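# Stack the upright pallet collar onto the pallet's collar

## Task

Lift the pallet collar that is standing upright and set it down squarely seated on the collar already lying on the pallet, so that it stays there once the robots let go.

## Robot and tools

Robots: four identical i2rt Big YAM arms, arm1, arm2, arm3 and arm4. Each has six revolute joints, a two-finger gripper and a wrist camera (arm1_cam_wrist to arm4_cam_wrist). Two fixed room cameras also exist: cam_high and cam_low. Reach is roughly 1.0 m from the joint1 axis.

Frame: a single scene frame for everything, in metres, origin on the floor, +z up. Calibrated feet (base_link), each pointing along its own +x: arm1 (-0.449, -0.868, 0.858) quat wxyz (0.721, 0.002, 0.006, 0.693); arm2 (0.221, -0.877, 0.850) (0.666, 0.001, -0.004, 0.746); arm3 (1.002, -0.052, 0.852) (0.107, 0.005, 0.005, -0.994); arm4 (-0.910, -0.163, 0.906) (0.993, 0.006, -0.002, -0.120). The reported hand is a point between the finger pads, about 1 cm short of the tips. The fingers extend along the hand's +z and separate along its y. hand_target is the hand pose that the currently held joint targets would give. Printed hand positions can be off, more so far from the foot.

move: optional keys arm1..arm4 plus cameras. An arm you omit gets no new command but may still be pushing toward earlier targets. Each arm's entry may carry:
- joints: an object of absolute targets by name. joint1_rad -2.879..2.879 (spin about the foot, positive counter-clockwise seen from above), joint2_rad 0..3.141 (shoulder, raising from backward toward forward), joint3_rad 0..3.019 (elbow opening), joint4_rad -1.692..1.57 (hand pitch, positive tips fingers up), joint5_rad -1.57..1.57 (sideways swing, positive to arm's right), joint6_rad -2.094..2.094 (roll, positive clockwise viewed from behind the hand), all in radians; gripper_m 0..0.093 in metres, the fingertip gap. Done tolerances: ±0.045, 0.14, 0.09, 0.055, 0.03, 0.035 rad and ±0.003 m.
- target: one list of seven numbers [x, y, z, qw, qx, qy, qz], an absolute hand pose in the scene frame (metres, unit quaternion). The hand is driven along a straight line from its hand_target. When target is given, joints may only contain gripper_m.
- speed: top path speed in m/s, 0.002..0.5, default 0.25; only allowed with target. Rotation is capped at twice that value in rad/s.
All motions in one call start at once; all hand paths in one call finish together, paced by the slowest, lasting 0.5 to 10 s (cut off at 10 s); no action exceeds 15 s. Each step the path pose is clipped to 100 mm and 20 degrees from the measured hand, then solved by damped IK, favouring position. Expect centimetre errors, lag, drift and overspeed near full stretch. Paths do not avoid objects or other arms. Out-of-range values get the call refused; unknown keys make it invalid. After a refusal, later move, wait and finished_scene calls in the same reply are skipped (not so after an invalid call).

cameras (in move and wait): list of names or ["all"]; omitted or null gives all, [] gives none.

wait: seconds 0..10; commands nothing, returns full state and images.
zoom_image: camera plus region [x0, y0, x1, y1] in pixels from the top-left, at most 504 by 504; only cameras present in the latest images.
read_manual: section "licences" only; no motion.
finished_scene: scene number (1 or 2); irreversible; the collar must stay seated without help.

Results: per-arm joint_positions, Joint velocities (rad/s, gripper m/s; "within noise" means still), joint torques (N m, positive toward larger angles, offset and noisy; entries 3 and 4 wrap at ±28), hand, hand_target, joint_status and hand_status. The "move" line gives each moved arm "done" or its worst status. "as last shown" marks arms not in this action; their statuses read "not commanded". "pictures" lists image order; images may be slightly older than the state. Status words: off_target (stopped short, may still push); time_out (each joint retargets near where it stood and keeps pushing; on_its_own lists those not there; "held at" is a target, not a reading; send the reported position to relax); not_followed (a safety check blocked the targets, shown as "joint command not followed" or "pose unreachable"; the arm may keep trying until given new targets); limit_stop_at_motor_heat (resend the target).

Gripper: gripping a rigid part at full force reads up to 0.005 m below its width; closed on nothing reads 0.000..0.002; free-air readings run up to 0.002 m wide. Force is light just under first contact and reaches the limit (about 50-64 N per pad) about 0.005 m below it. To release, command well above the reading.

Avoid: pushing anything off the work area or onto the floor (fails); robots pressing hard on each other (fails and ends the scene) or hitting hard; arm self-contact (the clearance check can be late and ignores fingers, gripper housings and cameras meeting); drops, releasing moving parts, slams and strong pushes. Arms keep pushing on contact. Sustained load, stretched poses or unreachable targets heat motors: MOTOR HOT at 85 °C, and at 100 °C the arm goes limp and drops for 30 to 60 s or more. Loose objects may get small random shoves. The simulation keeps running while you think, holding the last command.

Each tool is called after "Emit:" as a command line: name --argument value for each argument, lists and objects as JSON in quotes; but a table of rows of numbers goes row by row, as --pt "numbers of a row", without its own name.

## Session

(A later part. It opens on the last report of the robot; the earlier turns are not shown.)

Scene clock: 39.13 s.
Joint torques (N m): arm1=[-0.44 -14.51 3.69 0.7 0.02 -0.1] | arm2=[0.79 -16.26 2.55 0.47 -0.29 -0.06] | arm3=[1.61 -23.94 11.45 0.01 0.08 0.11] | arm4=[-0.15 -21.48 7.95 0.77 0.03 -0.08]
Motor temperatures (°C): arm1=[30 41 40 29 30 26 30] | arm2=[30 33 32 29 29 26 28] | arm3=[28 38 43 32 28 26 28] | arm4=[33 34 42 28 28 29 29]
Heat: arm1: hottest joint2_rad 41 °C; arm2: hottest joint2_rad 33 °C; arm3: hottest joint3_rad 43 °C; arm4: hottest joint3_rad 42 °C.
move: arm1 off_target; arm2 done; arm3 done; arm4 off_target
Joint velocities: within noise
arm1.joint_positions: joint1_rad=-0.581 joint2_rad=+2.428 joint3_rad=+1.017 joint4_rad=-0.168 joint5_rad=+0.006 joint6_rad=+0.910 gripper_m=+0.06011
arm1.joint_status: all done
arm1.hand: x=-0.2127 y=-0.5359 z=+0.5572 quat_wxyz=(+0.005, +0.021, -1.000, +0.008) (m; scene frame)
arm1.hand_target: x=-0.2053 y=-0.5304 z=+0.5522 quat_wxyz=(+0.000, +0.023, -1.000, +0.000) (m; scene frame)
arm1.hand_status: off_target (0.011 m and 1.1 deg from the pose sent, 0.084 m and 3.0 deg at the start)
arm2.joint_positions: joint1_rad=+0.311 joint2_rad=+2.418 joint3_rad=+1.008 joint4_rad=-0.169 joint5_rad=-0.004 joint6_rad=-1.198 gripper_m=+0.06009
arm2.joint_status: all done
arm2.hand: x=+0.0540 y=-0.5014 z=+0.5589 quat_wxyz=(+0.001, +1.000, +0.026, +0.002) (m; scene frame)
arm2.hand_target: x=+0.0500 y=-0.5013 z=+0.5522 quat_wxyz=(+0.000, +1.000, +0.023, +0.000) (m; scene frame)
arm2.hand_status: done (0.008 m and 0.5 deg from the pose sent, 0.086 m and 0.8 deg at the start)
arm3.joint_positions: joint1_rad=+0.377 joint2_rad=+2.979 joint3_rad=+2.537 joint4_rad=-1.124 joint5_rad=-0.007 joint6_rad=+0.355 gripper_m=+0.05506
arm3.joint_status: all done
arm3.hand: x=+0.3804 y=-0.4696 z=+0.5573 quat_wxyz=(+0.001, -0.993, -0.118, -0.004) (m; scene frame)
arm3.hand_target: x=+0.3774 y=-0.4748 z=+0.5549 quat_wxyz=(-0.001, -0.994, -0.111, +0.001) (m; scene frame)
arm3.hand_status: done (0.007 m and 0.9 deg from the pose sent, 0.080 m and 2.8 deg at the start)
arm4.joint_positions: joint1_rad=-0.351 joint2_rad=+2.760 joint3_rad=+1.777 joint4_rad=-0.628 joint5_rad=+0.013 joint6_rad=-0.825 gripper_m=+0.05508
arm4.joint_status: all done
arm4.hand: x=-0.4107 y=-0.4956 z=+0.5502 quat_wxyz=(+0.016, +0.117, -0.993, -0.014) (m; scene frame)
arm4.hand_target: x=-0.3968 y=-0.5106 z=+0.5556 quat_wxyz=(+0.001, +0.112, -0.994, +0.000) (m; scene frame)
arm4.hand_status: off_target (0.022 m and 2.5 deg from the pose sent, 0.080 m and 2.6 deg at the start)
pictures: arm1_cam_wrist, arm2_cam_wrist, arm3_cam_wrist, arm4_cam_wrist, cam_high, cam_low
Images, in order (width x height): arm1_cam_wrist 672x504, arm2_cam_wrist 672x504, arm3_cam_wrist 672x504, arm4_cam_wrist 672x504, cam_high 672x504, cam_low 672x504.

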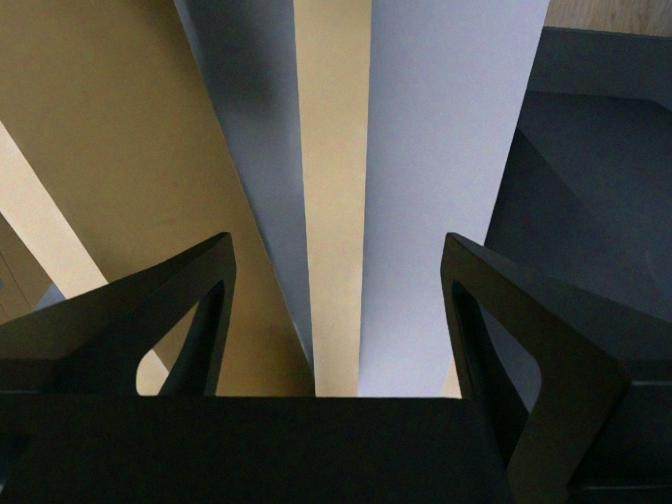

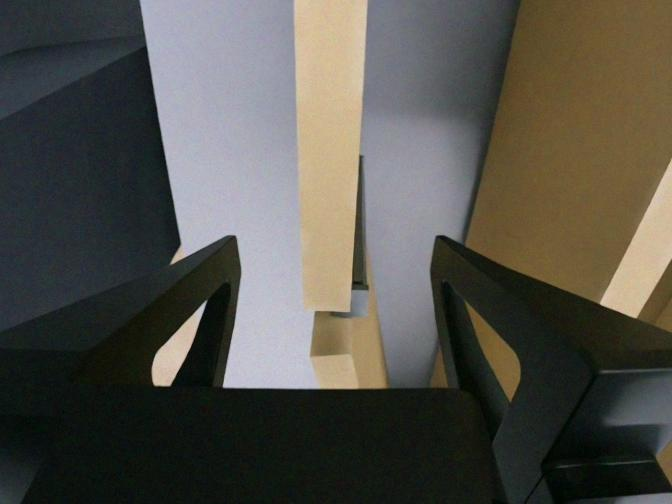

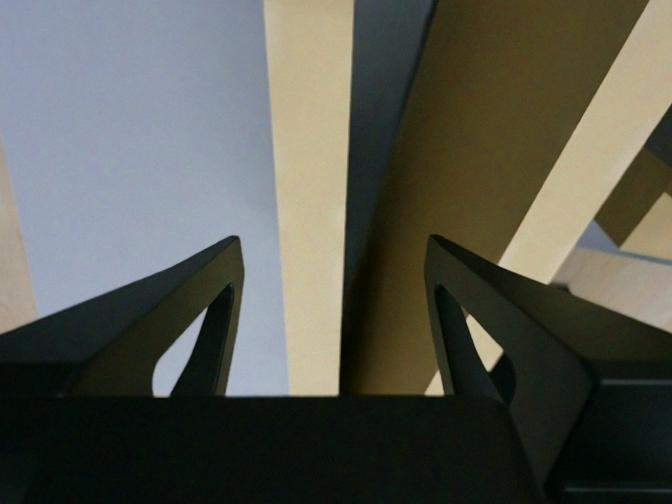

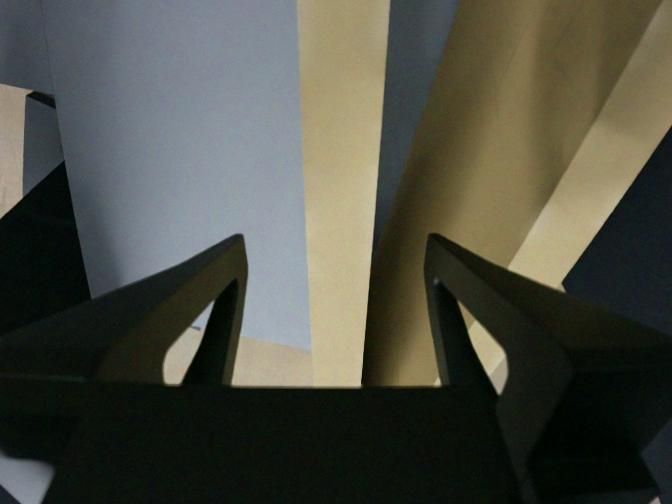

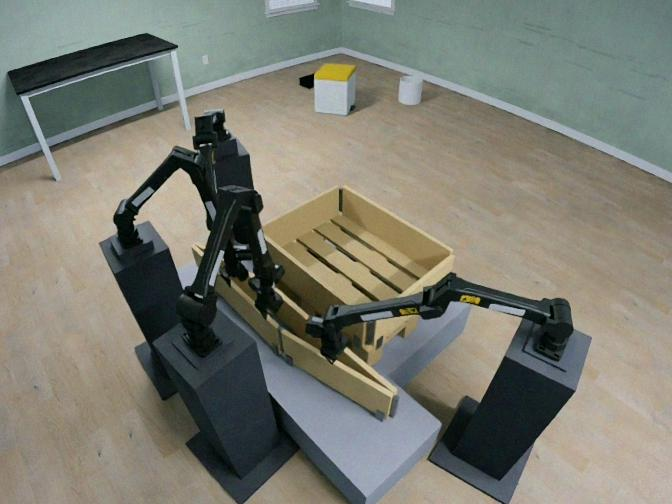

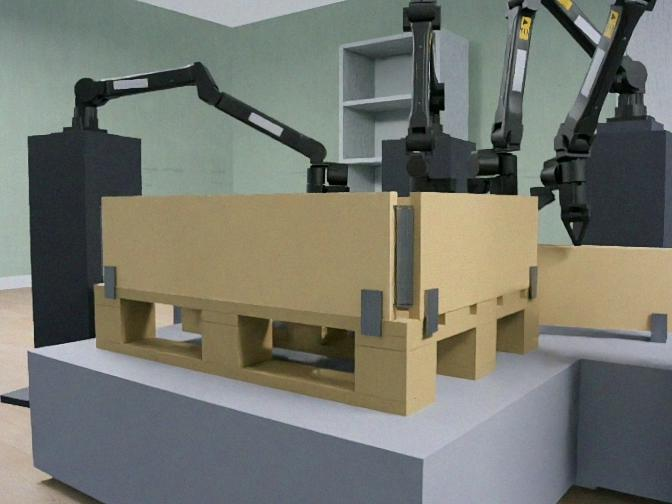

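Emit:
move --arm1 '{"target":[-0.205,-0.527,0.510,0,-0.0236,0.9997,0],"speed":0.1}' --arm2 '{"target":[0.046,-0.504,0.510,0,0.9998,0.0222,0],"speed":0.1}' --arm3 '{"target":[0.377,-0.482,0.522,0,0.9938,0.1115,0],"speed":0.1}' --arm4 '{"target":[-0.396,-0.514,0.523,0,-0.1115,0.9938,0],"speed":0.1}' --cameras '[]'

Emit:
move --arm1 '{"joints":{"gripper_m":0.013}}' --arm2 '{"joints":{"gripper_m":0.013}}' --arm3 '{"joints":{"gripper_m":0.013}}' --arm4 '{"joints":{"gripper_m":0.013}}'

Scene clock: 47.57 s.
Joint torques (N m): arm1=[-0.15 -15.27 2.76 0.69 0.01 -0.08] | arm2=[0.79 -16.85 1.78 0.47 -0.25 -0.06] | arm3=[2.26 -24 11.71 0.06 0.08 0.11] | arm4=[-0.5 -21.77 7.83 0.84 0.03 -0.12]
Motor temperatures (°C): arm1=[30 41 40 29 30 26 30] | arm2=[30 34 31 29 29 26 28] | arm3=[28 39 46 32 28 26 28] | arm4=[33 36 43 28 28 29 29]
Heat: arm1: hottest joint2_rad 41 °C; arm2: hottest joint2_rad 34 °C; arm3: hottest joint3_rad 46 °C; arm4: hottest joint3_rad 43 °C.
move: arm1 done; arm2 done; arm3 done; arm4 off_target
Joint velocities: within noise
arm1.joint_positions: joint1_rad=-0.581 joint2_rad=+2.547 joint3_rad=+1.094 joint4_rad=-0.122 joint5_rad=+0.006 joint6_rad=+0.908 gripper_m=+0.06011
arm1.joint_status: not commanded
arm1.hand: x=-0.2097 y=-0.5312 z=+0.5144 quat_wxyz=(+0.004, +0.022, -1.000, +0.006) (m; scene frame)
arm1.hand_target: x=-0.2050 y=-0.5270 z=+0.5101 quat_wxyz=(+0.000, +0.024, -1.000, +0.000) (m; scene frame)
arm1.hand_status: done (0.008 m and 0.9 deg from the pose sent, 0.049 m and 1.1 deg at the start)
arm2.joint_positions: joint1_rad=+0.323 joint2_rad=+2.536 joint3_rad=+1.070 joint4_rad=-0.114 joint5_rad=-0.004 joint6_rad=-1.184 gripper_m=+0.06009
arm2.joint_status: not commanded
arm2.hand: x=+0.0495 y=-0.5030 z=+0.5161 quat_wxyz=(+0.001, +1.000, +0.025, +0.002) (m; scene frame)
arm2.hand_target: x=+0.0463 y=-0.5043 z=+0.5101 quat_wxyz=(+0.001, +1.000, +0.022, +0.000) (m; scene frame)
arm2.hand_status: done (0.007 m and 0.4 deg from the pose sent, 0.050 m and 0.5 deg at the start)
arm3.joint_positions: joint1_rad=+0.377 joint2_rad=+3.124 joint3_rad=+2.754 joint4_rad=-1.190 joint5_rad=-0.007 joint6_rad=+0.363 gripper_m=+0.05506
arm3.joint_status: not commanded
arm3.hand: x=+0.3746 y=-0.4734 z=+0.5269 quat_wxyz=(+0.000, -0.993, -0.114, -0.002) (m; scene frame)
arm3.hand_target: x=+0.3776 y=-0.4817 z=+0.5224 quat_wxyz=(-0.001, -0.994, -0.111, +0.002) (m; scene frame)
arm3.hand_status: done (0.010 m and 0.4 deg from the pose sent, 0.038 m and 0.9 deg at the start; a joint's target at an end of its range on 12 of 50 steps)
arm4.joint_positions: joint1_rad=-0.351 joint2_rad=+2.840 joint3_rad=+1.846 joint4_rad=-0.619 joint5_rad=+0.013 joint6_rad=-0.825 gripper_m=+0.05508
arm4.joint_status: not commanded
arm4.hand: x=-0.4100 y=-0.4955 z=+0.5174 quat_wxyz=(+0.017, +0.117, -0.993, -0.015) (m; scene frame)
arm4.hand_target: x=-0.3964 y=-0.5139 z=+0.5239 quat_wxyz=(+0.000, +0.111, -0.994, +0.000) (m; scene frame)
arm4.hand_status: off_target (0.024 m and 2.6 deg from the pose sent, 0.036 m and 2.5 deg at the start)
pictures: none
No camera images: "cameras" was empty.

Scene clock: 48.30 s.
Joint torques (N m): arm1=[-0.15 -15.21 2.76 0.68 0.02 -0.08] | arm2=[0.73 -16.85 1.8 0.46 -0.21 -0.08] | arm3=[2.08 -23.88 11.66 0.03 0.15 0.08] | arm4=[-0.62 -21.77 7.84 0.8 -0.18 -0.13]
Motor temperatures (°C): arm1=[30 41 40 29 30 26 30] | arm2=[30 34 31 29 29 26 28] | arm3=[28 39 46 32 28 26 28] | arm4=[33 36 43 28 28 29 29]
Heat: arm1: hottest joint2_rad 41 °C; arm2: hottest joint2_rad 34 °C; arm3: hottest joint3_rad 46 °C; arm4: hottest joint3_rad 43 °C.
move: arm1 off_target; arm2 off_target; arm3 off_target; arm4 off_target
Joint velocities: within noise
arm1.joint_positions: joint1_rad=-0.581 joint2_rad=+2.547 joint3_rad=+1.093 joint4_rad=-0.122 joint5_rad=+0.011 joint6_rad=+0.905 gripper_m=+0.01821
arm1.joint_status: gripper_m off_target (ended at +0.01823, target +0.01300)
arm1.hand: x=-0.2092 y=-0.5318 z=+0.5144 quat_wxyz=(+0.002, +0.023, -1.000, +0.007) (m; scene frame)
arm1.hand_target: x=-0.2044 y=-0.5275 z=+0.5101 quat_wxyz=(-0.002, +0.026, -1.000, +0.001) (m; scene frame)
arm1.hand_status: not commanded
arm2.joint_positions: joint1_rad=+0.324 joint2_rad=+2.536 joint3_rad=+1.069 joint4_rad=-0.114 joint5_rad=-0.004 joint6_rad=-1.175 gripper_m=+0.01900
arm2.joint_status: gripper_m off_target (ended at +0.01902, target +0.01300)
arm2.hand: x=+0.0493 y=-0.5034 z=+0.5161 quat_wxyz=(+0.001, +1.000, +0.021, +0.002) (m; scene frame)
arm2.hand_target: x=+0.0464 y=-0.5042 z=+0.5101 quat_wxyz=(+0.000, +1.000, +0.018, +0.001) (m; scene frame)
arm2.hand_status: not commanded
arm3.joint_positions: joint1_rad=+0.381 joint2_rad=+3.126 joint3_rad=+2.754 joint4_rad=-1.190 joint5_rad=-0.008 joint6_rad=+0.375 gripper_m=+0.01972
arm3.joint_status: gripper_m off_target (ended at +0.01975, target +0.01300)
arm3.hand: x=+0.3768 y=-0.4753 z=+0.5255 quat_wxyz=(-0.001, -0.994, -0.110, -0.003) (m; scene frame)
arm3.hand_target: x=+0.3775 y=-0.4818 z=+0.5224 quat_wxyz=(-0.001, -0.994, -0.107, +0.002) (m; scene frame)
arm3.hand_status: not commanded
arm4.joint_positions: joint1_rad=-0.351 joint2_rad=+2.840 joint3_rad=+1.846 joint4_rad=-0.617 joint5_rad=+0.019 joint6_rad=-0.815 gripper_m=+0.01912
arm4.joint_status: gripper_m off_target (ended at +0.01914, target +0.01300)
arm4.hand: x=-0.4103 y=-0.4966 z=+0.5173 quat_wxyz=(+0.018, +0.112, -0.993, -0.012) (m; scene frame)
arm4.hand_target: x=-0.3964 y=-0.5140 z=+0.5239 quat_wxyz=(+0.000, +0.107, -0.994, +0.001) (m; scene frame)
arm4.hand_status: not commanded
pictures: arm1_cam_wrist, arm2_cam_wrist, arm3_cam_wrist, arm4_cam_wrist, cam_high, cam_low
Images, in order (width x height): arm1_cam_wrist 672x504, arm2_cam_wrist 672x504, arm3_cam_wrist 672x504, arm4_cam_wrist 672x504, cam_high 672x504, cam_low 672x504.

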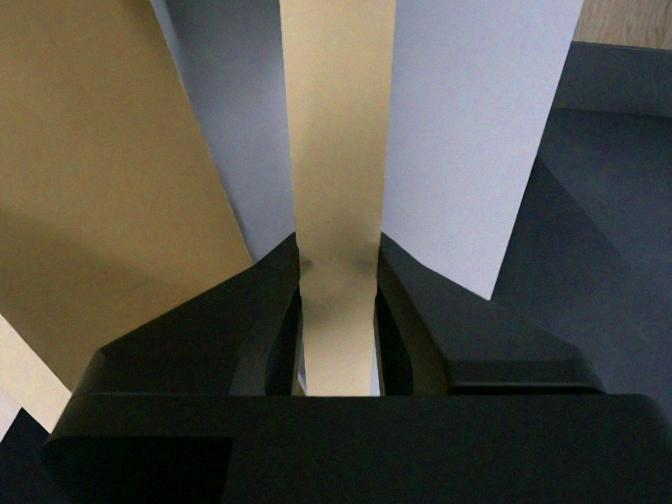

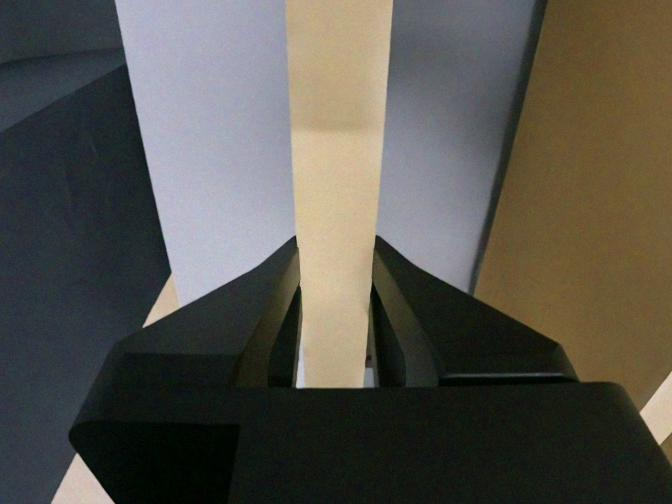

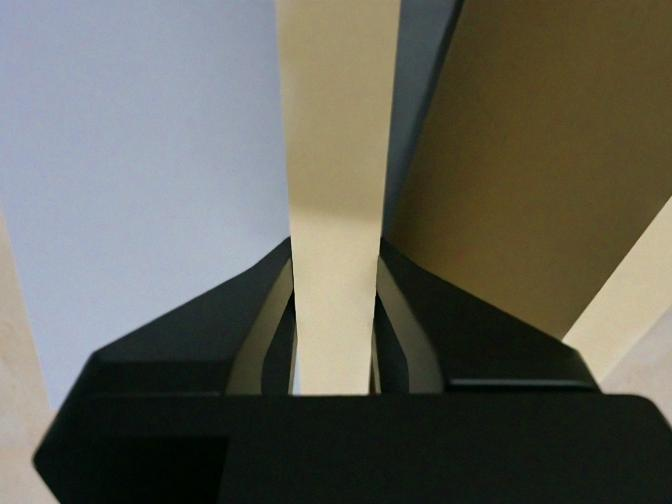

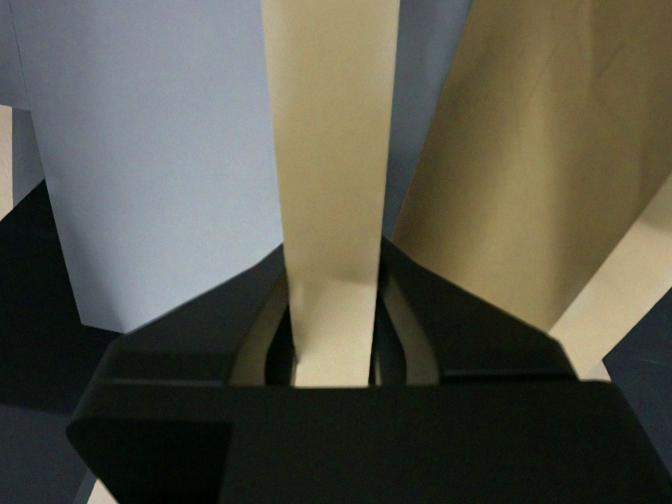

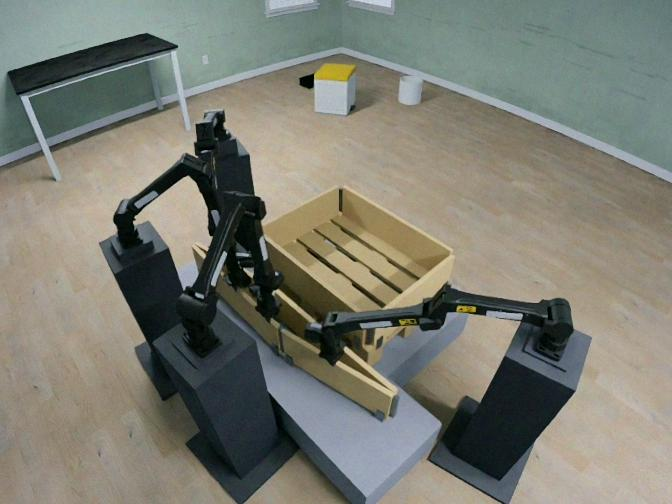

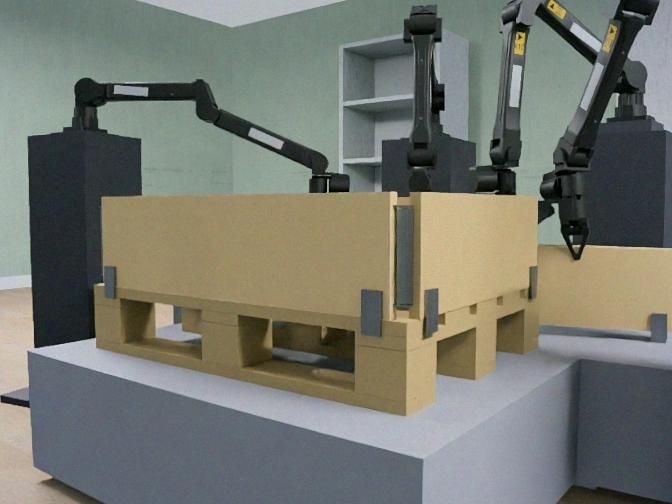

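Emit:
move --arm1 '{"target":[-0.205,-0.515,0.935,0,-0.0236,0.9997,0],"speed":0.12}' --arm2 '{"target":[0.046,-0.488,0.935,0,0.9998,0.02,0],"speed":0.12}' --arm3 '{"target":[0.3775,-0.4818,0.958,0,0.9938,0.1115,0],"speed":0.12}' --arm4 '{"target":[-0.3964,-0.514,0.948,0,-0.1115,0.9938,0],"speed":0.12}' --cameras '[]'

Emit:
move --arm1 '{"target":[-0.139,-0.498,0.975,0,-0.0236,0.9997,0],"speed":0.1}' --arm2 '{"target":[0.114,-0.470,0.985,0,0.9998,0.019,0],"speed":0.1}' --arm3 '{"target":[0.440,-0.475,0.995,0,0.9938,0.1115,0],"speed":0.1}' --arm4 '{"target":[-0.312,-0.511,0.985,0,-0.1115,0.9938,0],"speed":0.1}' --cameras '["cam_low","cam_high"]'

Scene clock: 65.67 s.
Joint torques (N m): arm1=[2.55 -19.43 15.2 -2.7 -0.5 0.21] | arm2=[-0.73 -21.42 14.26 -2.36 0.06 -0.25] | arm3=[1.85 -32.91 16.5 -2.43 0.61 0.23] | arm4=[-0.21 -25.64 15.08 -1.44 -1.4 -0.01]
Motor temperatures (°C): arm1=[30 43 39 29 30 26 31] | arm2=[30 35 32 29 29 26 29] | arm3=[28 44 48 32 28 26 29] | arm4=[33 39 44 28 29 29 30]
Heat: arm1: hottest joint2_rad 43 °C; arm2: hottest joint2_rad 35 °C; arm3: hottest joint3_rad 48 °C; arm4: hottest joint3_rad 44 °C.
move: arm1 off_target; arm2 off_target; arm3 off_target; arm4 off_target
Joint velocities: within noise
arm1.joint_positions: joint1_rad=-0.595 joint2_rad=+1.654 joint3_rad=+0.987 joint4_rad=-0.981 joint5_rad=+0.025 joint6_rad=+0.896 gripper_m=+0.01821
arm1.joint_status: not commanded
arm1.hand: x=-0.2074 y=-0.5469 z=+0.8742 quat_wxyz=(+0.019, +0.021, -0.999, +0.040) (m; scene frame)
arm1.hand_target: x=-0.2040 y=-0.5164 z=+0.9322 quat_wxyz=(-0.005, +0.027, -1.000, -0.004) (m; scene frame)
arm1.hand_status: off_target (0.069 m and 5.1 deg from the pose sent, 0.421 m and 0.9 deg at the start)
arm2.joint_positions: joint1_rad=+0.322 joint2_rad=+1.654 joint3_rad=+0.985 joint4_rad=-1.005 joint5_rad=-0.018 joint6_rad=-1.189 gripper_m=+0.01899
arm2.joint_status: not commanded
arm2.hand: x=+0.0522 y=-0.5193 z=+0.8724 quat_wxyz=(+0.047, +0.998, +0.026, +0.014) (m; scene frame)
arm2.hand_target: x=+0.0449 y=-0.4892 z=+0.9325 quat_wxyz=(-0.005, +1.000, +0.024, -0.006) (m; scene frame)
arm2.hand_status: off_target (0.070 m and 5.7 deg from the pose sent, 0.419 m and 0.3 deg at the start; pose on its path clipped on 4 of 161 steps)
arm3.joint_positions: joint1_rad=+0.379 joint2_rad=+2.602 joint3_rad=+2.587 joint4_rad=-1.621 joint5_rad=-0.024 joint6_rad=+0.338 gripper_m=+0.01995
arm3.joint_status: not commanded
arm3.hand: x=+0.3847 y=-0.4734 z=+0.8577 quat_wxyz=(+0.009, -0.991, -0.127, -0.039) (m; scene frame)
arm3.hand_target: x=+0.3789 y=-0.4809 z=+0.9529 quat_wxyz=(-0.007, -0.993, -0.116, +0.009) (m; scene frame)
arm3.hand_status: off_target (0.101 m and 4.9 deg from the pose sent, 0.433 m and 0.4 deg at the start; pose on its path clipped on 106 of 161 steps; a joint's target at an end of its range on 13 of 161 steps)
arm4.joint_positions: joint1_rad=-0.346 joint2_rad=+2.140 joint3_rad=+1.603 joint4_rad=-1.119 joint5_rad=+0.051 joint6_rad=-0.838 gripper_m=+0.01991
arm4.joint_status: not commanded
arm4.hand: x=-0.4231 y=-0.4971 z=+0.8780 quat_wxyz=(+0.045, +0.127, -0.991, -0.014) (m; scene frame)
arm4.hand_target: x=-0.3979 y=-0.5135 z=+0.9473 quat_wxyz=(-0.005, +0.117, -0.993, +0.005) (m; scene frame)
arm4.hand_status: off_target (0.077 m and 5.7 deg from the pose sent, 0.431 m and 2.5 deg at the start)
pictures: none
No camera images: "cameras" was empty.

Scene clock: 67.53 s.
Joint torques (N m): arm1=[2.55 -18.84 18.22 -2.73 -0.83 0.32] | arm2=[-1.03 -21.89 16.42 -3 -0.09 -0.15] | arm3=[2.02 -34.02 12.03 -1.65 0.87 0.01] | arm4=[1.55 -25.05 18.52 -0.44 -1.43 0]
Motor temperatures (°C): arm1=[30 43 40 29 30 26 31] | arm2=[30 35 32 29 29 26 29] | arm3=[28 45 49 32 28 26 29] | arm4=[33 39 44 28 29 29 30]
Heat: arm1: hottest joint2_rad 43 °C; arm2: hottest joint2_rad 35 °C; arm3: hottest joint3_rad 49 °C; arm4: hottest joint3_rad 44 °C.
move: arm1 off_target; arm2 off_target; arm3 off_target; arm4 off_target
Joint velocities: within noise
arm1.joint_positions: joint1_rad=-0.687 joint2_rad=+1.702 joint3_rad=+1.179 joint4_rad=-1.129 joint5_rad=+0.028 joint6_rad=+0.798 gripper_m=+0.01821
arm1.joint_status: not commanded
arm1.hand: x=-0.1466 y=-0.5350 z=+0.9139 quat_wxyz=(+0.023, +0.025, -0.999, +0.042) (m; scene frame)
arm1.hand_target: x=-0.1415 y=-0.5018 z=+0.9737 quat_wxyz=(+0.000, +0.024, -1.000, -0.002) (m; scene frame)
arm1.hand_status: off_target (0.072 m and 5.5 deg from the pose sent, 0.131 m and 5.1 deg at the start)
arm2.joint_positions: joint1_rad=+0.160 joint2_rad=+1.593 joint3_rad=+1.021 joint4_rad=-1.132 joint5_rad=-0.003 joint6_rad=-1.358 gripper_m=+0.01898
arm2.joint_status: not commanded
arm2.hand: x=+0.1167 y=-0.5047 z=+0.9091 quat_wxyz=(+0.061, +0.998, +0.030, +0.017) (m; scene frame)
arm2.hand_target: x=+0.1158 y=-0.4753 z=+0.9811 quat_wxyz=(-0.001, +1.000, +0.019, +0.002) (m; scene frame)
arm2.hand_status: off_target (0.083 m and 7.4 deg from the pose sent, 0.138 m and 5.7 deg at the start)
arm3.joint_positions: joint1_rad=+0.419 joint2_rad=+2.367 joint3_rad=+2.215 joint4_rad=-1.514 joint5_rad=-0.028 joint6_rad=+0.424 gripper_m=+0.02008
arm3.joint_status: not commanded
arm3.hand: x=+0.4453 y=-0.4675 z=+0.8871 quat_wxyz=(+0.017, -0.993, -0.104, -0.053) (m; scene frame)
arm3.hand_target: x=+0.4432 y=-0.4726 z=+0.9819 quat_wxyz=(-0.001, -0.994, -0.106, +0.000) (m; scene frame)
arm3.hand_status: off_target (0.108 m and 6.4 deg from the pose sent, 0.148 m and 4.9 deg at the start; pose on its path clipped on 53 of 56 steps)
arm4.joint_positions: joint1_rad=-0.294 joint2_rad=+2.264 joint3_rad=+1.954 joint4_rad=-1.383 joint5_rad=+0.049 joint6_rad=-0.759 gripper_m=+0.02017
arm4.joint_status: not commanded
arm4.hand: x=-0.3550 y=-0.5016 z=+0.9238 quat_wxyz=(+0.060, +0.114, -0.991, -0.023) (m; scene frame)
arm4.hand_target: x=-0.3180 y=-0.5076 z=+0.9865 quat_wxyz=(-0.001, +0.112, -0.994, +0.000) (m; scene frame)
arm4.hand_status: off_target (0.075 m and 7.3 deg from the pose sent, 0.155 m and 5.7 deg at the start)
pictures: cam_high, cam_low
Images, in order (width x height): cam_high 672x504, cam_low 672x504.

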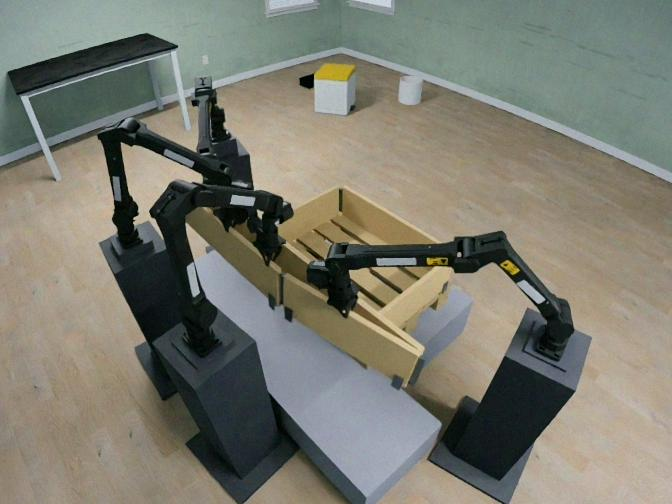

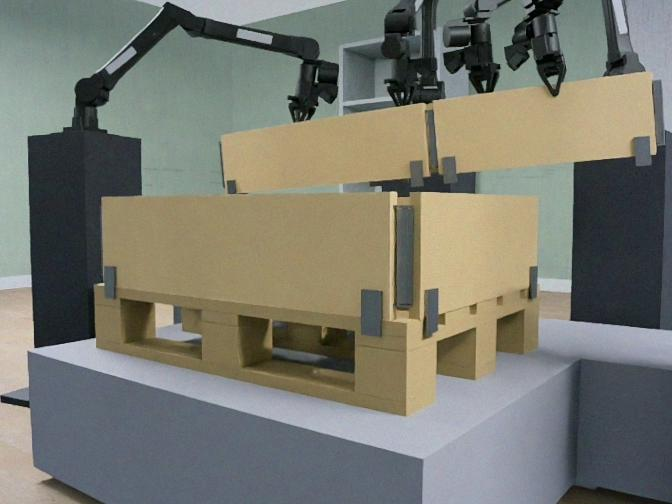

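Emit:
move --arm1 '{"target":[-0.104,-0.460,0.975,0,-0.021,0.9998,0],"speed":0.1}' --arm2 '{"target":[0.1465,-0.437,0.982,0,0.9998,0.019,0],"speed":0.1}' --arm3 '{"target":[0.450,-0.385,1.0,0,0.9724,0.2334,0],"speed":0.1}' --arm4 '{"target":[-0.294,-0.4055,1.0,0,-0.2334,0.9724,0],"speed":0.1}' --cameras '[]'

Emit:
move --arm1 '{"target":[-0.065,-0.4185,0.975,0,-0.021,0.9998,0],"speed":0.1}' --arm2 '{"target":[0.1845,-0.3965,0.982,0,0.9998,0.019,0],"speed":0.1}' --arm3 '{"target":[0.451,-0.2865,1.0,0,0.9397,0.342,0],"speed":0.1}' --arm4 '{"target":[-0.290,-0.308,1.01,0,-0.342,0.9397,0],"speed":0.1}' --cameras '["cam_low","cam_high"]'

Emit:
move --arm1 '{"target":[-0.029,-0.376,0.98,0,-0.021,0.9998,0],"speed":0.1}' --arm2 '{"target":[0.2165,-0.348,0.982,0,0.9998,0.019,0],"speed":0.1}' --arm3 '{"target":[0.434,-0.195,1.01,0,0.8949,0.4462,0],"speed":0.1}' --arm4 '{"target":[-0.297,-0.2175,1.02,0,-0.4462,0.8949,0],"speed":0.1}' --cameras '["cam_low","cam_high"]'

Emit:
move --arm1 '{"target":[0.008,-0.334,0.98,0,-0.021,0.9998,0],"speed":0.1}' --arm2 '{"target":[0.254,-0.308,0.982,0,0.9998,0.019,0],"speed":0.1}' --arm3 '{"target":[0.411,-0.116,1.01,0,0.8387,0.5446,0],"speed":0.1}' --arm4 '{"target":[-0.316,-0.1415,1.02,0,-0.5446,0.8387,0],"speed":0.1}'

Scene clock: 80.27 s.
Joint torques (N m): arm1=[2.73 -20.66 17.74 -2.3 -1 0.26] | arm2=[0.21 -19.9 16.98 -2.09 -0.41 -0.19] | arm3=[0.38 -32.79 11.48 -1.01 0.91 -0.64] | arm4=[1.61 -30.27 13.15 0.17 -1.36 -0.32]
Motor temperatures (°C): arm1=[30 43 47 29 31 26 31] | arm2=[30 35 34 30 28 26 30] | arm3=[28 45 49 32 29 26 29] | arm4=[33 39 48 28 31 29 31]
Heat: arm1: hottest joint3_rad 47 °C; arm2: hottest joint2_rad 35 °C; arm3: hottest joint3_rad 49 °C; arm4: hottest joint3_rad 48 °C.
move: arm1 off_target; arm2 off_target; arm3 off_target; arm4 off_target
Joint velocities: within noise
arm1.joint_positions: joint1_rad=-0.694 joint2_rad=+1.824 joint3_rad=+1.360 joint4_rad=-1.186 joint5_rad=+0.032 joint6_rad=+0.805 gripper_m=+0.01821
arm1.joint_status: not commanded
arm1.hand: x=-0.1072 y=-0.4967 z=+0.9161 quat_wxyz=(+0.021, +0.018, -0.999, +0.043) (m; scene frame)
arm1.hand_target: x=-0.1067 y=-0.4637 z=+0.9745 quat_wxyz=(+0.000, +0.022, -1.000, -0.001) (m; scene frame)
arm1.hand_status: off_target (0.069 m and 5.4 deg from the pose sent, 0.106 m and 5.5 deg at the start)
arm2.joint_positions: joint1_rad=+0.054 joint2_rad=+1.624 joint3_rad=+1.090 joint4_rad=-1.164 joint5_rad=+0.008 joint6_rad=-1.442 gripper_m=+0.01898
arm2.joint_status: not commanded
arm2.hand: x=+0.1551 y=-0.4754 z=+0.9188 quat_wxyz=(+0.059, +0.998, +0.019, +0.015) (m; scene frame)
arm2.hand_target: x=+0.1487 y=-0.4422 z=+0.9812 quat_wxyz=(-0.002, +1.000, +0.019, +0.003) (m; scene frame)
arm2.hand_status: off_target (0.074 m and 7.0 deg from the pose sent, 0.104 m and 7.4 deg at the start)
arm3.joint_positions: joint1_rad=+0.342 joint2_rad=+2.174 joint3_rad=+1.890 joint4_rad=-1.411 joint5_rad=-0.024 joint6_rad=+0.133 gripper_m=+0.02006
arm3.joint_status: not commanded
arm3.hand: x=+0.4698 y=-0.3878 z=+0.8963 quat_wxyz=(+0.014, -0.976, -0.209, -0.068) (m; scene frame)
arm3.hand_target: x=+0.4551 y=-0.3833 z=+0.9899 quat_wxyz=(+0.003, -0.973, -0.232, +0.001) (m; scene frame)
arm3.hand_status: off_target (0.106 m and 8.4 deg from the pose sent, 0.140 m and 16.3 deg at the start; pose on its path clipped on 55 of 64 steps)
arm4.joint_positions: joint1_rad=-0.144 joint2_rad=+2.245 joint3_rad=+1.882 joint4_rad=-1.369 joint5_rad=+0.049 joint6_rad=-0.814 gripper_m=+0.02154
arm4.joint_status: not commanded
arm4.hand: x=-0.3301 y=-0.4069 z=+0.9130 quat_wxyz=(+0.076, +0.215, -0.973, -0.030) (m; scene frame)
arm4.hand_target: x=-0.2995 y=-0.4036 z=+0.9991 quat_wxyz=(-0.001, +0.230, -0.973, +0.001) (m; scene frame)
arm4.hand_status: off_target (0.094 m and 9.6 deg from the pose sent, 0.137 m and 15.7 deg at the start)
pictures: none
No camera images: "cameras" was empty.

Scene clock: 82.60 s.
Joint torques (N m): arm1=[2.26 -22.77 18.06 -1.66 -0.97 0.1] | arm2=[0.79 -20.84 16.77 -1.14 -0.8 -0.25] | arm3=[0.26 -31.68 11 -1.31 0.51 -0.36] | arm4=[1.26 -30.8 11.85 -0.65 -1.39 -0.37]
Motor temperatures (°C): arm1=[30 44 47 29 31 26 31] | arm2=[30 35 35 30 29 26 30] | arm3=[28 46 49 32 29 26 30] | arm4=[33 39 49 28 31 29 31]
Heat: arm1: hottest joint3_rad 47 °C; arm2: hottest joint2_rad 35 °C; arm3: hottest joint3_rad 49 °C; arm4: hottest joint3_rad 49 °C.
move: arm1 off_target; arm2 off_target; arm3 off_target; arm4 off_target
Joint velocities: within noise
arm1.joint_positions: joint1_rad=-0.694 joint2_rad=+1.962 joint3_rad=+1.568 joint4_rad=-1.271 joint5_rad=+0.032 joint6_rad=+0.816 gripper_m=+0.01822
arm1.joint_status: not commanded
arm1.hand: x=-0.0709 y=-0.4564 z=+0.9147 quat_wxyz=(+0.025, +0.012, -0.998, +0.048) (m; scene frame)
arm1.hand_target: x=-0.0682 y=-0.4226 z=+0.9749 quat_wxyz=(+0.000, +0.021, -1.000, -0.001) (m; scene frame)
arm1.hand_status: off_target (0.071 m and 6.3 deg from the pose sent, 0.107 m and 5.4 deg at the start)
arm2.joint_positions: joint1_rad=-0.045 joint2_rad=+1.703 joint3_rad=+1.203 joint4_rad=-1.214 joint5_rad=+0.011 joint6_rad=-1.529 gripper_m=+0.01898
arm2.joint_status: not commanded
arm2.hand: x=+0.1935 y=-0.4388 z=+0.9230 quat_wxyz=(+0.067, +0.998, +0.014, +0.011) (m; scene frame)
arm2.hand_target: x=+0.1851 y=-0.4024 z=+0.9826 quat_wxyz=(+0.000, +1.000, +0.020, +0.000) (m; scene frame)
arm2.hand_status: off_target (0.073 m and 7.9 deg from the pose sent, 0.105 m and 7.0 deg at the start)
arm3.joint_positions: joint1_rad=+0.201 joint2_rad=+2.058 joint3_rad=+1.672 joint4_rad=-1.308 joint5_rad=-0.017 joint6_rad=-0.266 gripper_m=+0.02004
arm3.joint_status: not commanded
arm3.hand: x=+0.4699 y=-0.2904 z=+0.8900 quat_wxyz=(+0.000, -0.941, -0.333, -0.068) (m; scene frame)
arm3.hand_target: x=+0.4568 y=-0.2854 z=+0.9828 quat_wxyz=(+0.002, -0.940, -0.342, +0.001) (m; scene frame)
arm3.hand_status: off_target (0.112 m and 7.9 deg from the pose sent, 0.146 m and 17.7 deg at the start; pose on its path clipped on 63 of 70 steps)
arm4.joint_positions: joint1_rad=+0.003 joint2_rad=+2.193 joint3_rad=+1.725 joint4_rad=-1.254 joint5_rad=+0.049 joint6_rad=-0.901 gripper_m=+0.02244
arm4.joint_status: not commanded
arm4.hand: x=-0.3270 y=-0.3128 z=+0.8920 quat_wxyz=(+0.072, +0.327, -0.942, -0.024) (m; scene frame)
arm4.hand_target: x=-0.3021 y=-0.3080 z=+0.9837 quat_wxyz=(+0.000, +0.343, -0.940, +0.000) (m; scene frame)
arm4.hand_status: off_target (0.124 m and 8.8 deg from the pose sent, 0.144 m and 17.7 deg at the start; pose on its path clipped on 57 of 70 steps)
pictures: cam_high, cam_low
Images, in order (width x height): cam_high 672x504, cam_low 672x504.

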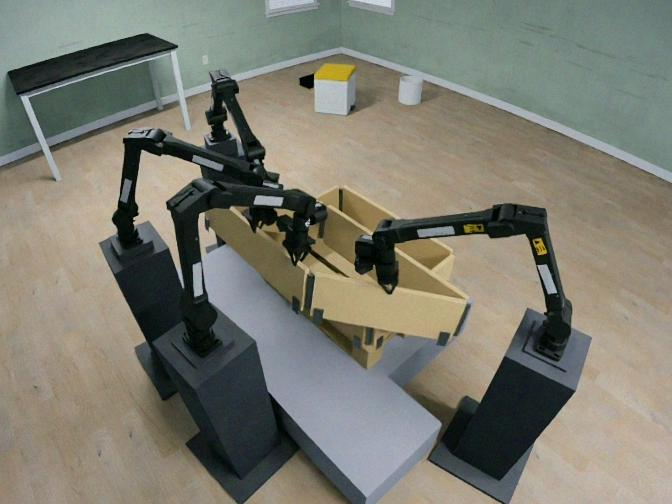

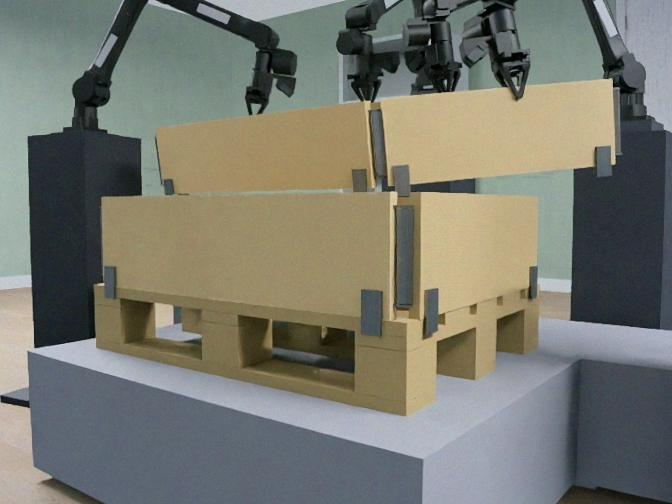

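Scene clock: 84.67 s.
Joint torques (N m): arm1=[1.32 -24.64 19.25 -1.42 -0.85 0.04] | arm2=[0.62 -21.83 16.64 -0.54 -0.77 -0.27] | arm3=[0.26 -30.92 11.34 -1.59 0 -0.36] | arm4=[1.08 -30.97 10.52 -1.07 -1.37 -0.49]
Motor temperatures (°C): arm1=[30 44 48 29 31 26 31] | arm2=[30 35 36 30 29 26 30] | arm3=[28 46 50 32 29 26 30] | arm4=[33 40 49 28 31 29 31]
Heat: arm1: hottest joint3_rad 48 °C; arm2: hottest joint3_rad 36 °C; arm3: hottest joint3_rad 50 °C; arm4: hottest joint3_rad 49 °C.
move: arm1 off_target; arm2 off_target; arm3 off_target; arm4 off_target
Joint velocities: within noise
arm1.joint_positions: joint1_rad=-0.680 joint2_rad=+2.107 joint3_rad=+1.807 joint4_rad=-1.376 joint5_rad=+0.029 joint6_rad=+0.830 gripper_m=+0.01822
arm1.joint_status: not commanded
arm1.hand: x=-0.0415 y=-0.4105 z=+0.9147 quat_wxyz=(+0.030, +0.012, -0.998, +0.052) (m; scene frame)
arm1.hand_target: x=-0.0327 y=-0.3805 z=+0.9806 quat_wxyz=(-0.001, +0.018, -1.000, -0.001) (m; scene frame)
arm1.hand_status: off_target (0.075 m and 6.9 deg from the pose sent, 0.112 m and 6.3 deg at the start)
arm2.joint_positions: joint1_rad=-0.110 joint2_rad=+1.807 joint3_rad=+1.364 joint4_rad=-1.278 joint5_rad=+0.013 joint6_rad=-1.589 gripper_m=+0.01898
arm2.joint_status: not commanded
arm2.hand: x=+0.2221 y=-0.3926 z=+0.9287 quat_wxyz=(+0.072, +0.997, +0.011, +0.008) (m; scene frame)
arm2.hand_target: x=+0.2169 y=-0.3557 z=+0.9834 quat_wxyz=(+0.004, +1.000, +0.018, +0.001) (m; scene frame)
arm2.hand_status: off_target (0.070 m and 8.3 deg from the pose sent, 0.111 m and 7.9 deg at the start)
arm3.joint_positions: joint1_rad=+0.047 joint2_rad=+2.021 joint3_rad=+1.602 joint4_rad=-1.275 joint5_rad=-0.007 joint6_rad=-0.651 gripper_m=+0.01991
arm3.joint_status: not commanded
arm3.hand: x=+0.4550 y=-0.1997 z=+0.8879 quat_wxyz=(-0.012, -0.896, -0.439, -0.066) (m; scene frame)
arm3.hand_target: x=+0.4424 y=-0.1949 z=+0.9805 quat_wxyz=(+0.002, -0.895, -0.447, +0.000) (m; scene frame)
arm3.hand_status: off_target (0.124 m and 7.7 deg from the pose sent, 0.157 m and 16.0 deg at the start; pose on its path clipped on 57 of 62 steps)
arm4.joint_positions: joint1_rad=+0.137 joint2_rad=+2.154 joint3_rad=+1.591 joint4_rad=-1.143 joint5_rad=+0.049 joint6_rad=-0.980 gripper_m=+0.02277
arm4.joint_status: not commanded
arm4.hand: x=-0.3369 y=-0.2306 z=+0.8708 quat_wxyz=(+0.066, +0.425, -0.902, -0.018) (m; scene frame)
arm4.hand_target: x=-0.3152 y=-0.2222 z=+0.9616 quat_wxyz=(-0.001, +0.447, -0.895, +0.001) (m; scene frame)
arm4.hand_status: off_target (0.155 m and 8.2 deg from the pose sent, 0.162 m and 17.0 deg at the start; pose on its path clipped on 58 of 62 steps)
pictures: cam_high, cam_low
Images, in order (width x height): cam_high 672x504, cam_low 672x504.

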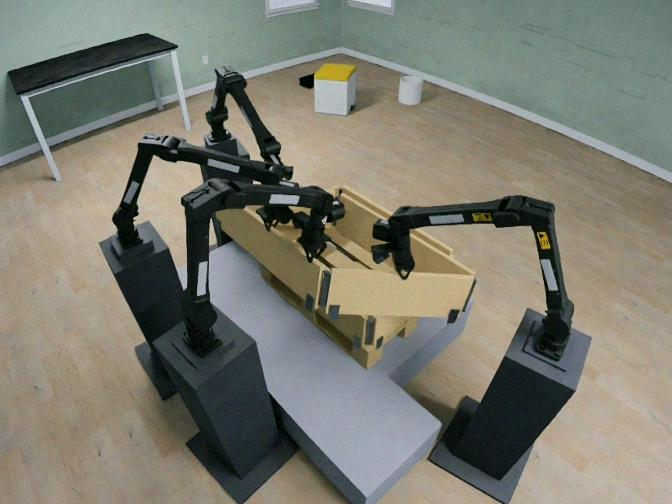

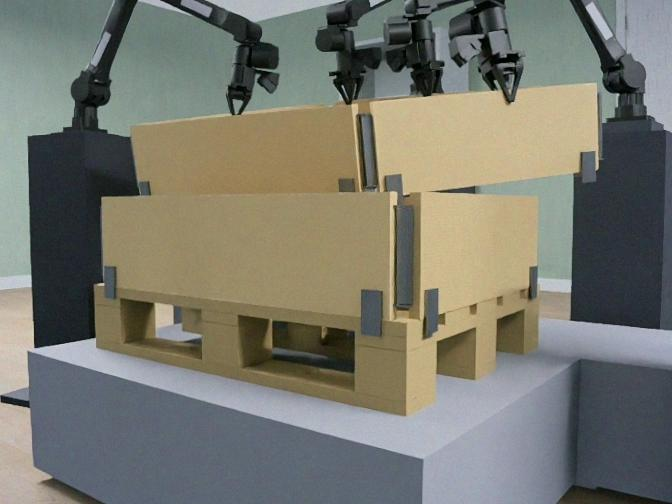

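Scene clock: 86.80 s.
Joint torques (N m): arm1=[1.14 -26.05 20.34 -0.81 -0.72 -0.05] | arm2=[0.21 -22.77 16.17 -0.36 -0.81 -0.28] | arm3=[0.09 -28.98 13.97 -2.22 -0.46 -0.47] | arm4=[1.26 -30.86 9.39 -1.58 -1.32 -0.63]
Motor temperatures (°C): arm1=[30 44 48 29 31 26 31] | arm2=[30 35 36 29 29 26 30] | arm3=[28 47 50 32 29 26 30] | arm4=[33 40 49 28 32 29 31]
Heat: arm1: hottest joint3_rad 48 °C; arm2: hottest joint3_rad 36 °C; arm3: hottest joint3_rad 50 °C; arm4: hottest joint3_rad 49 °C.
move: arm1 off_target; arm2 off_target; arm3 off_target; arm4 off_target
Joint velocities: within noise
arm1.joint_positions: joint1_rad=-0.679 joint2_rad=+2.278 joint3_rad=+2.108 joint4_rad=-1.518 joint5_rad=+0.026 joint6_rad=+0.830 gripper_m=+0.01822
arm1.joint_status: not commanded
arm1.hand: x=-0.0065 y=-0.3682 z=+0.9158 quat_wxyz=(+0.034, +0.013, -0.998, +0.055) (m; scene frame)
arm1.hand_target: x=+0.0038 y=-0.3392 z=+0.9808 quat_wxyz=(-0.001, +0.021, -1.000, -0.001) (m; scene frame)
arm1.hand_status: off_target (0.074 m and 7.5 deg from the pose sent, 0.112 m and 6.9 deg at the start)
arm2.joint_positions: joint1_rad=-0.170 joint2_rad=+1.901 joint3_rad=+1.523 joint4_rad=-1.319 joint5_rad=+0.013 joint6_rad=-1.652 gripper_m=+0.01898
arm2.joint_status: not commanded
arm2.hand: x=+0.2542 y=-0.3456 z=+0.9352 quat_wxyz=(+0.060, +0.998, +0.012, +0.004) (m; scene frame)
arm2.hand_target: x=+0.2537 y=-0.3133 z=+0.9831 quat_wxyz=(+0.001, +1.000, +0.016, +0.000) (m; scene frame)
arm2.hand_status: off_target (0.060 m and 7.0 deg from the pose sent, 0.105 m and 8.3 deg at the start)
arm3.joint_positions: joint1_rad=-0.094 joint2_rad=+2.014 joint3_rad=+1.600 joint4_rad=-1.273 joint5_rad=+0.013 joint6_rad=-1.007 gripper_m=+0.01984
arm3.joint_status: not commanded
arm3.hand: x=+0.4390 y=-0.1179 z=+0.8919 quat_wxyz=(-0.017, -0.844, -0.533, -0.062) (m; scene frame)
arm3.hand_target: x=+0.4216 y=-0.1143 z=+0.9846 quat_wxyz=(+0.007, -0.839, -0.545, -0.002) (m; scene frame)
arm3.hand_status: off_target (0.121 m and 7.5 deg from the pose sent, 0.154 m and 15.8 deg at the start; pose on its path clipped on 58 of 64 steps)
arm4.joint_positions: joint1_rad=+0.259 joint2_rad=+2.132 joint3_rad=+1.512 joint4_rad=-1.076 joint5_rad=+0.048 joint6_rad=-1.070 gripper_m=+0.02276
arm4.joint_status: not commanded
arm4.hand: x=-0.3487 y=-0.1604 z=+0.8591 quat_wxyz=(+0.060, +0.519, -0.853, -0.014) (m; scene frame)
arm4.hand_target: x=-0.3321 y=-0.1495 z=+0.9493 quat_wxyz=(+0.000, +0.545, -0.838, +0.001) (m; scene frame)
arm4.hand_status: off_target (0.165 m and 7.9 deg from the pose sent, 0.175 m and 17.3 deg at the start; pose on its path clipped on 61 of 64 steps)
pictures: arm1_cam_wrist, arm2_cam_wrist, arm3_cam_wrist, arm4_cam_wrist, cam_high, cam_low
Images, in order (width x height): arm1_cam_wrist 672x504, arm2_cam_wrist 672x504, arm3_cam_wrist 672x504, arm4_cam_wrist 672x504, cam_high 672x504, cam_low 672x504.

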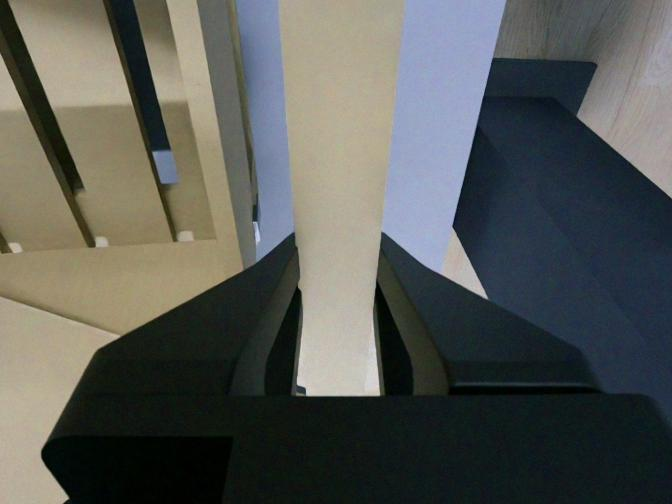

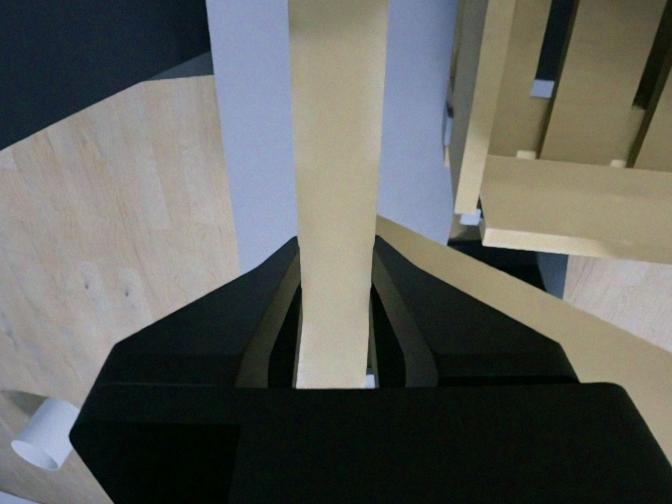

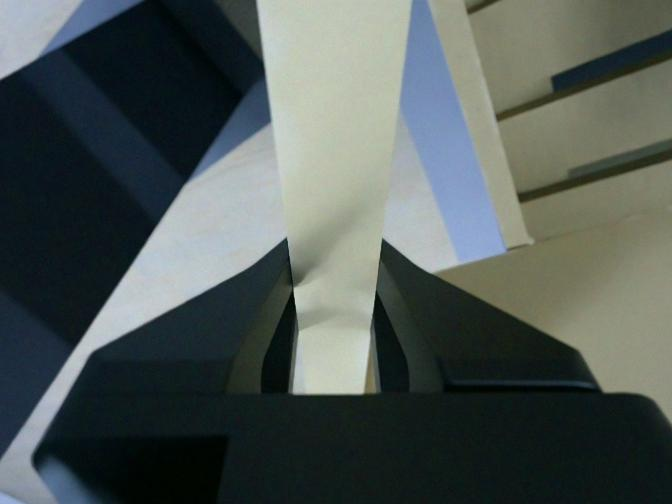

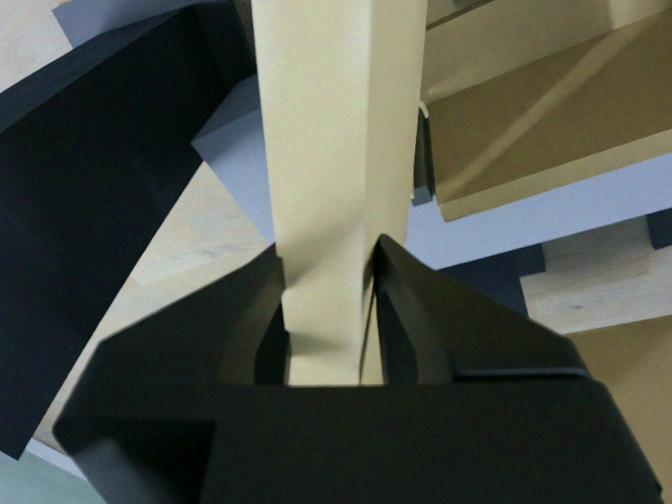

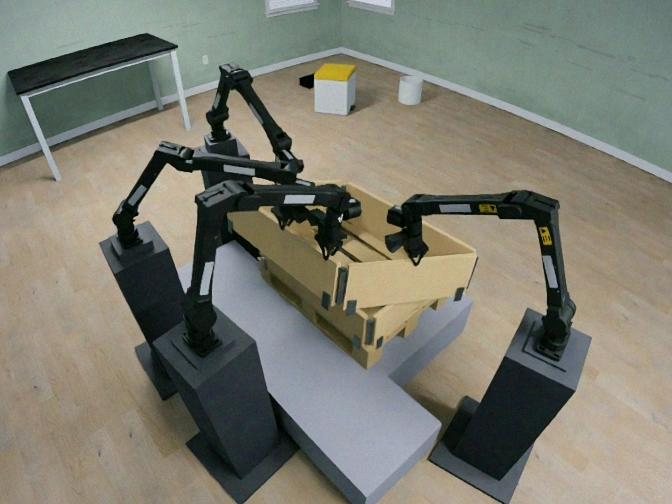

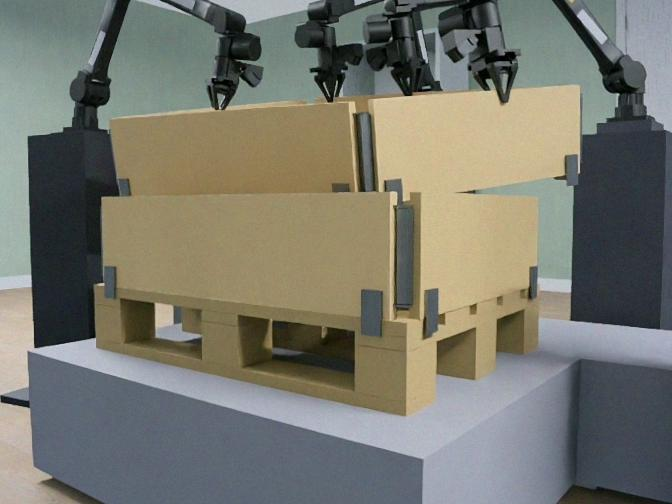

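Emit:
move --arm1 '{"target":[0.024,-0.332,0.935,0,-0.021,0.9998,0],"speed":0.08}' --arm2 '{"target":[0.268,-0.308,0.93,0,0.9998,0.019,0],"speed":0.08}' --arm3 '{"joints":{"joint1_rad":-0.14,"joint2_rad":1.78,"joint6_rad":-1.17}}' --arm4 '{"joints":{"joint1_rad":0.295,"joint2_rad":1.79,"joint6_rad":-1.16}}' --cameras '["cam_low"]'

Scene clock: 94.27 s.
Joint torques (N m): arm1=[-0.15 -21.36 17.11 0.64 0.11 -0.07] | arm2=[0.09 -18.37 10.97 1.02 -0.33 -0.21] | arm3=[1.26 -35.19 14.11 -2.17 -0.71 -0.6] | arm4=[1.2 -33.9 14.54 -1.65 -0.07 -0.39]
Motor temperatures (°C): arm1=[30 44 49 29 31 26 31] | arm2=[30 35 39 29 29 26 30] | arm3=[28 49 53 32 29 26 30] | arm4=[33 40 49 28 32 29 31]
Heat: arm1: hottest joint3_rad 49 °C; arm2: hottest joint3_rad 39 °C; arm3: hottest joint3_rad 53 °C; arm4: hottest joint3_rad 49 °C.
move: arm1 off_target; arm2 off_target; arm3 time_out; arm4 time_out
Joint velocities: within noise
arm1.joint_positions: joint1_rad=-0.679 joint2_rad=+2.292 joint3_rad=+2.168 joint4_rad=-1.507 joint5_rad=-0.009 joint6_rad=+0.808 gripper_m=+0.01822
arm1.joint_status: not commanded
arm1.hand: x=+0.0019 y=-0.3494 z=+0.9269 quat_wxyz=(+0.029, +0.023, -0.999, +0.022) (m; scene frame)
arm1.hand_target: x=+0.0194 y=-0.3345 z=+0.9358 quat_wxyz=(+0.008, +0.025, -1.000, +0.000) (m; scene frame)
arm1.hand_status: off_target (0.029 m and 4.2 deg from the pose sent, 0.051 m and 7.5 deg at the start)
arm2.joint_positions: joint1_rad=-0.192 joint2_rad=+1.902 joint3_rad=+1.523 joint4_rad=-1.232 joint5_rad=+0.000 joint6_rad=-1.695 gripper_m=+0.01898
arm2.joint_status: not commanded
arm2.hand: x=+0.2655 y=-0.3247 z=+0.9332 quat_wxyz=(+0.016, +1.000, +0.022, +0.000) (m; scene frame)
arm2.hand_target: x=+0.2680 y=-0.3088 z=+0.9302 quat_wxyz=(+0.000, +1.000, +0.023, +0.000) (m; scene frame)
arm2.hand_status: off_target (0.017 m and 1.9 deg from the pose sent, 0.040 m and 7.0 deg at the start)
arm3.joint_positions: joint1_rad=-0.139 joint2_rad=+1.973 joint3_rad=+1.600 joint4_rad=-1.272 joint5_rad=+0.021 joint6_rad=-1.117 gripper_m=+0.01982
arm3.joint_status: joint2_rad time_out (moved -0.040 of -0.234); joint6_rad time_out (moved -0.110 of -0.163); the others done
arm3.on_its_own: joint2_rad reads +1.973 and still pushes toward +1.780 since a time_out; joint4_rad reads -1.272 and still pushes toward -1.339 since a time_out; joint6_rad reads -1.117 and still pushes toward -1.170 since a time_out
arm3.hand: x=+0.4330 y=-0.0917 z=+0.9142 quat_wxyz=(-0.007, -0.826, -0.561, -0.044) (m; scene frame)
arm3.hand_target: x=+0.4239 y=-0.0963 z=+1.0496 quat_wxyz=(+0.037, -0.811, -0.582, +0.047) (m; scene frame)
arm3.hand_status: not commanded
arm4.joint_positions: joint1_rad=+0.285 joint2_rad=+1.993 joint3_rad=+1.459 joint4_rad=-1.070 joint5_rad=+0.014 joint6_rad=-1.130 gripper_m=+0.01978
arm4.joint_status: joint2_rad time_out (moved -0.139 of -0.342); the others done
arm4.on_its_own: joint2_rad reads +1.993 and still pushes toward +1.790 since a time_out; joint4_rad reads -1.070 and still pushes toward -1.128 since a time_out
arm4.hand: x=-0.3507 y=-0.1406 z=+0.9184 quat_wxyz=(+0.011, +0.555, -0.832, -0.006) (m; scene frame)
arm4.hand_target: x=-0.3260 y=-0.1354 z=+1.0572 quat_wxyz=(-0.082, +0.567, -0.818, +0.051) (m; scene frame)
arm4.hand_status: not commanded
pictures: cam_low
Images, in order (width x height): cam_low 672x504.

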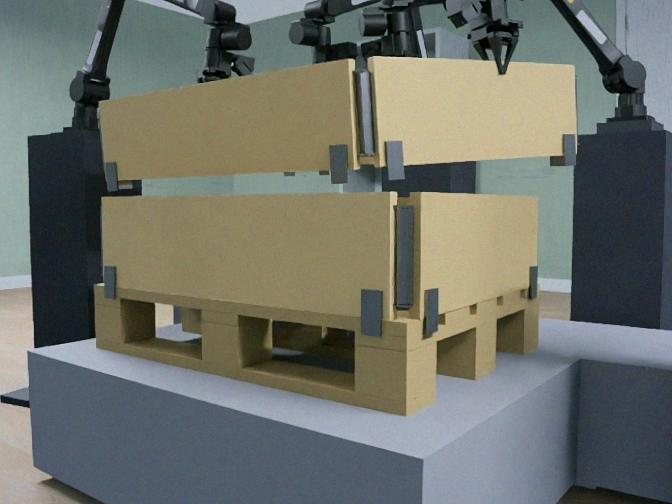

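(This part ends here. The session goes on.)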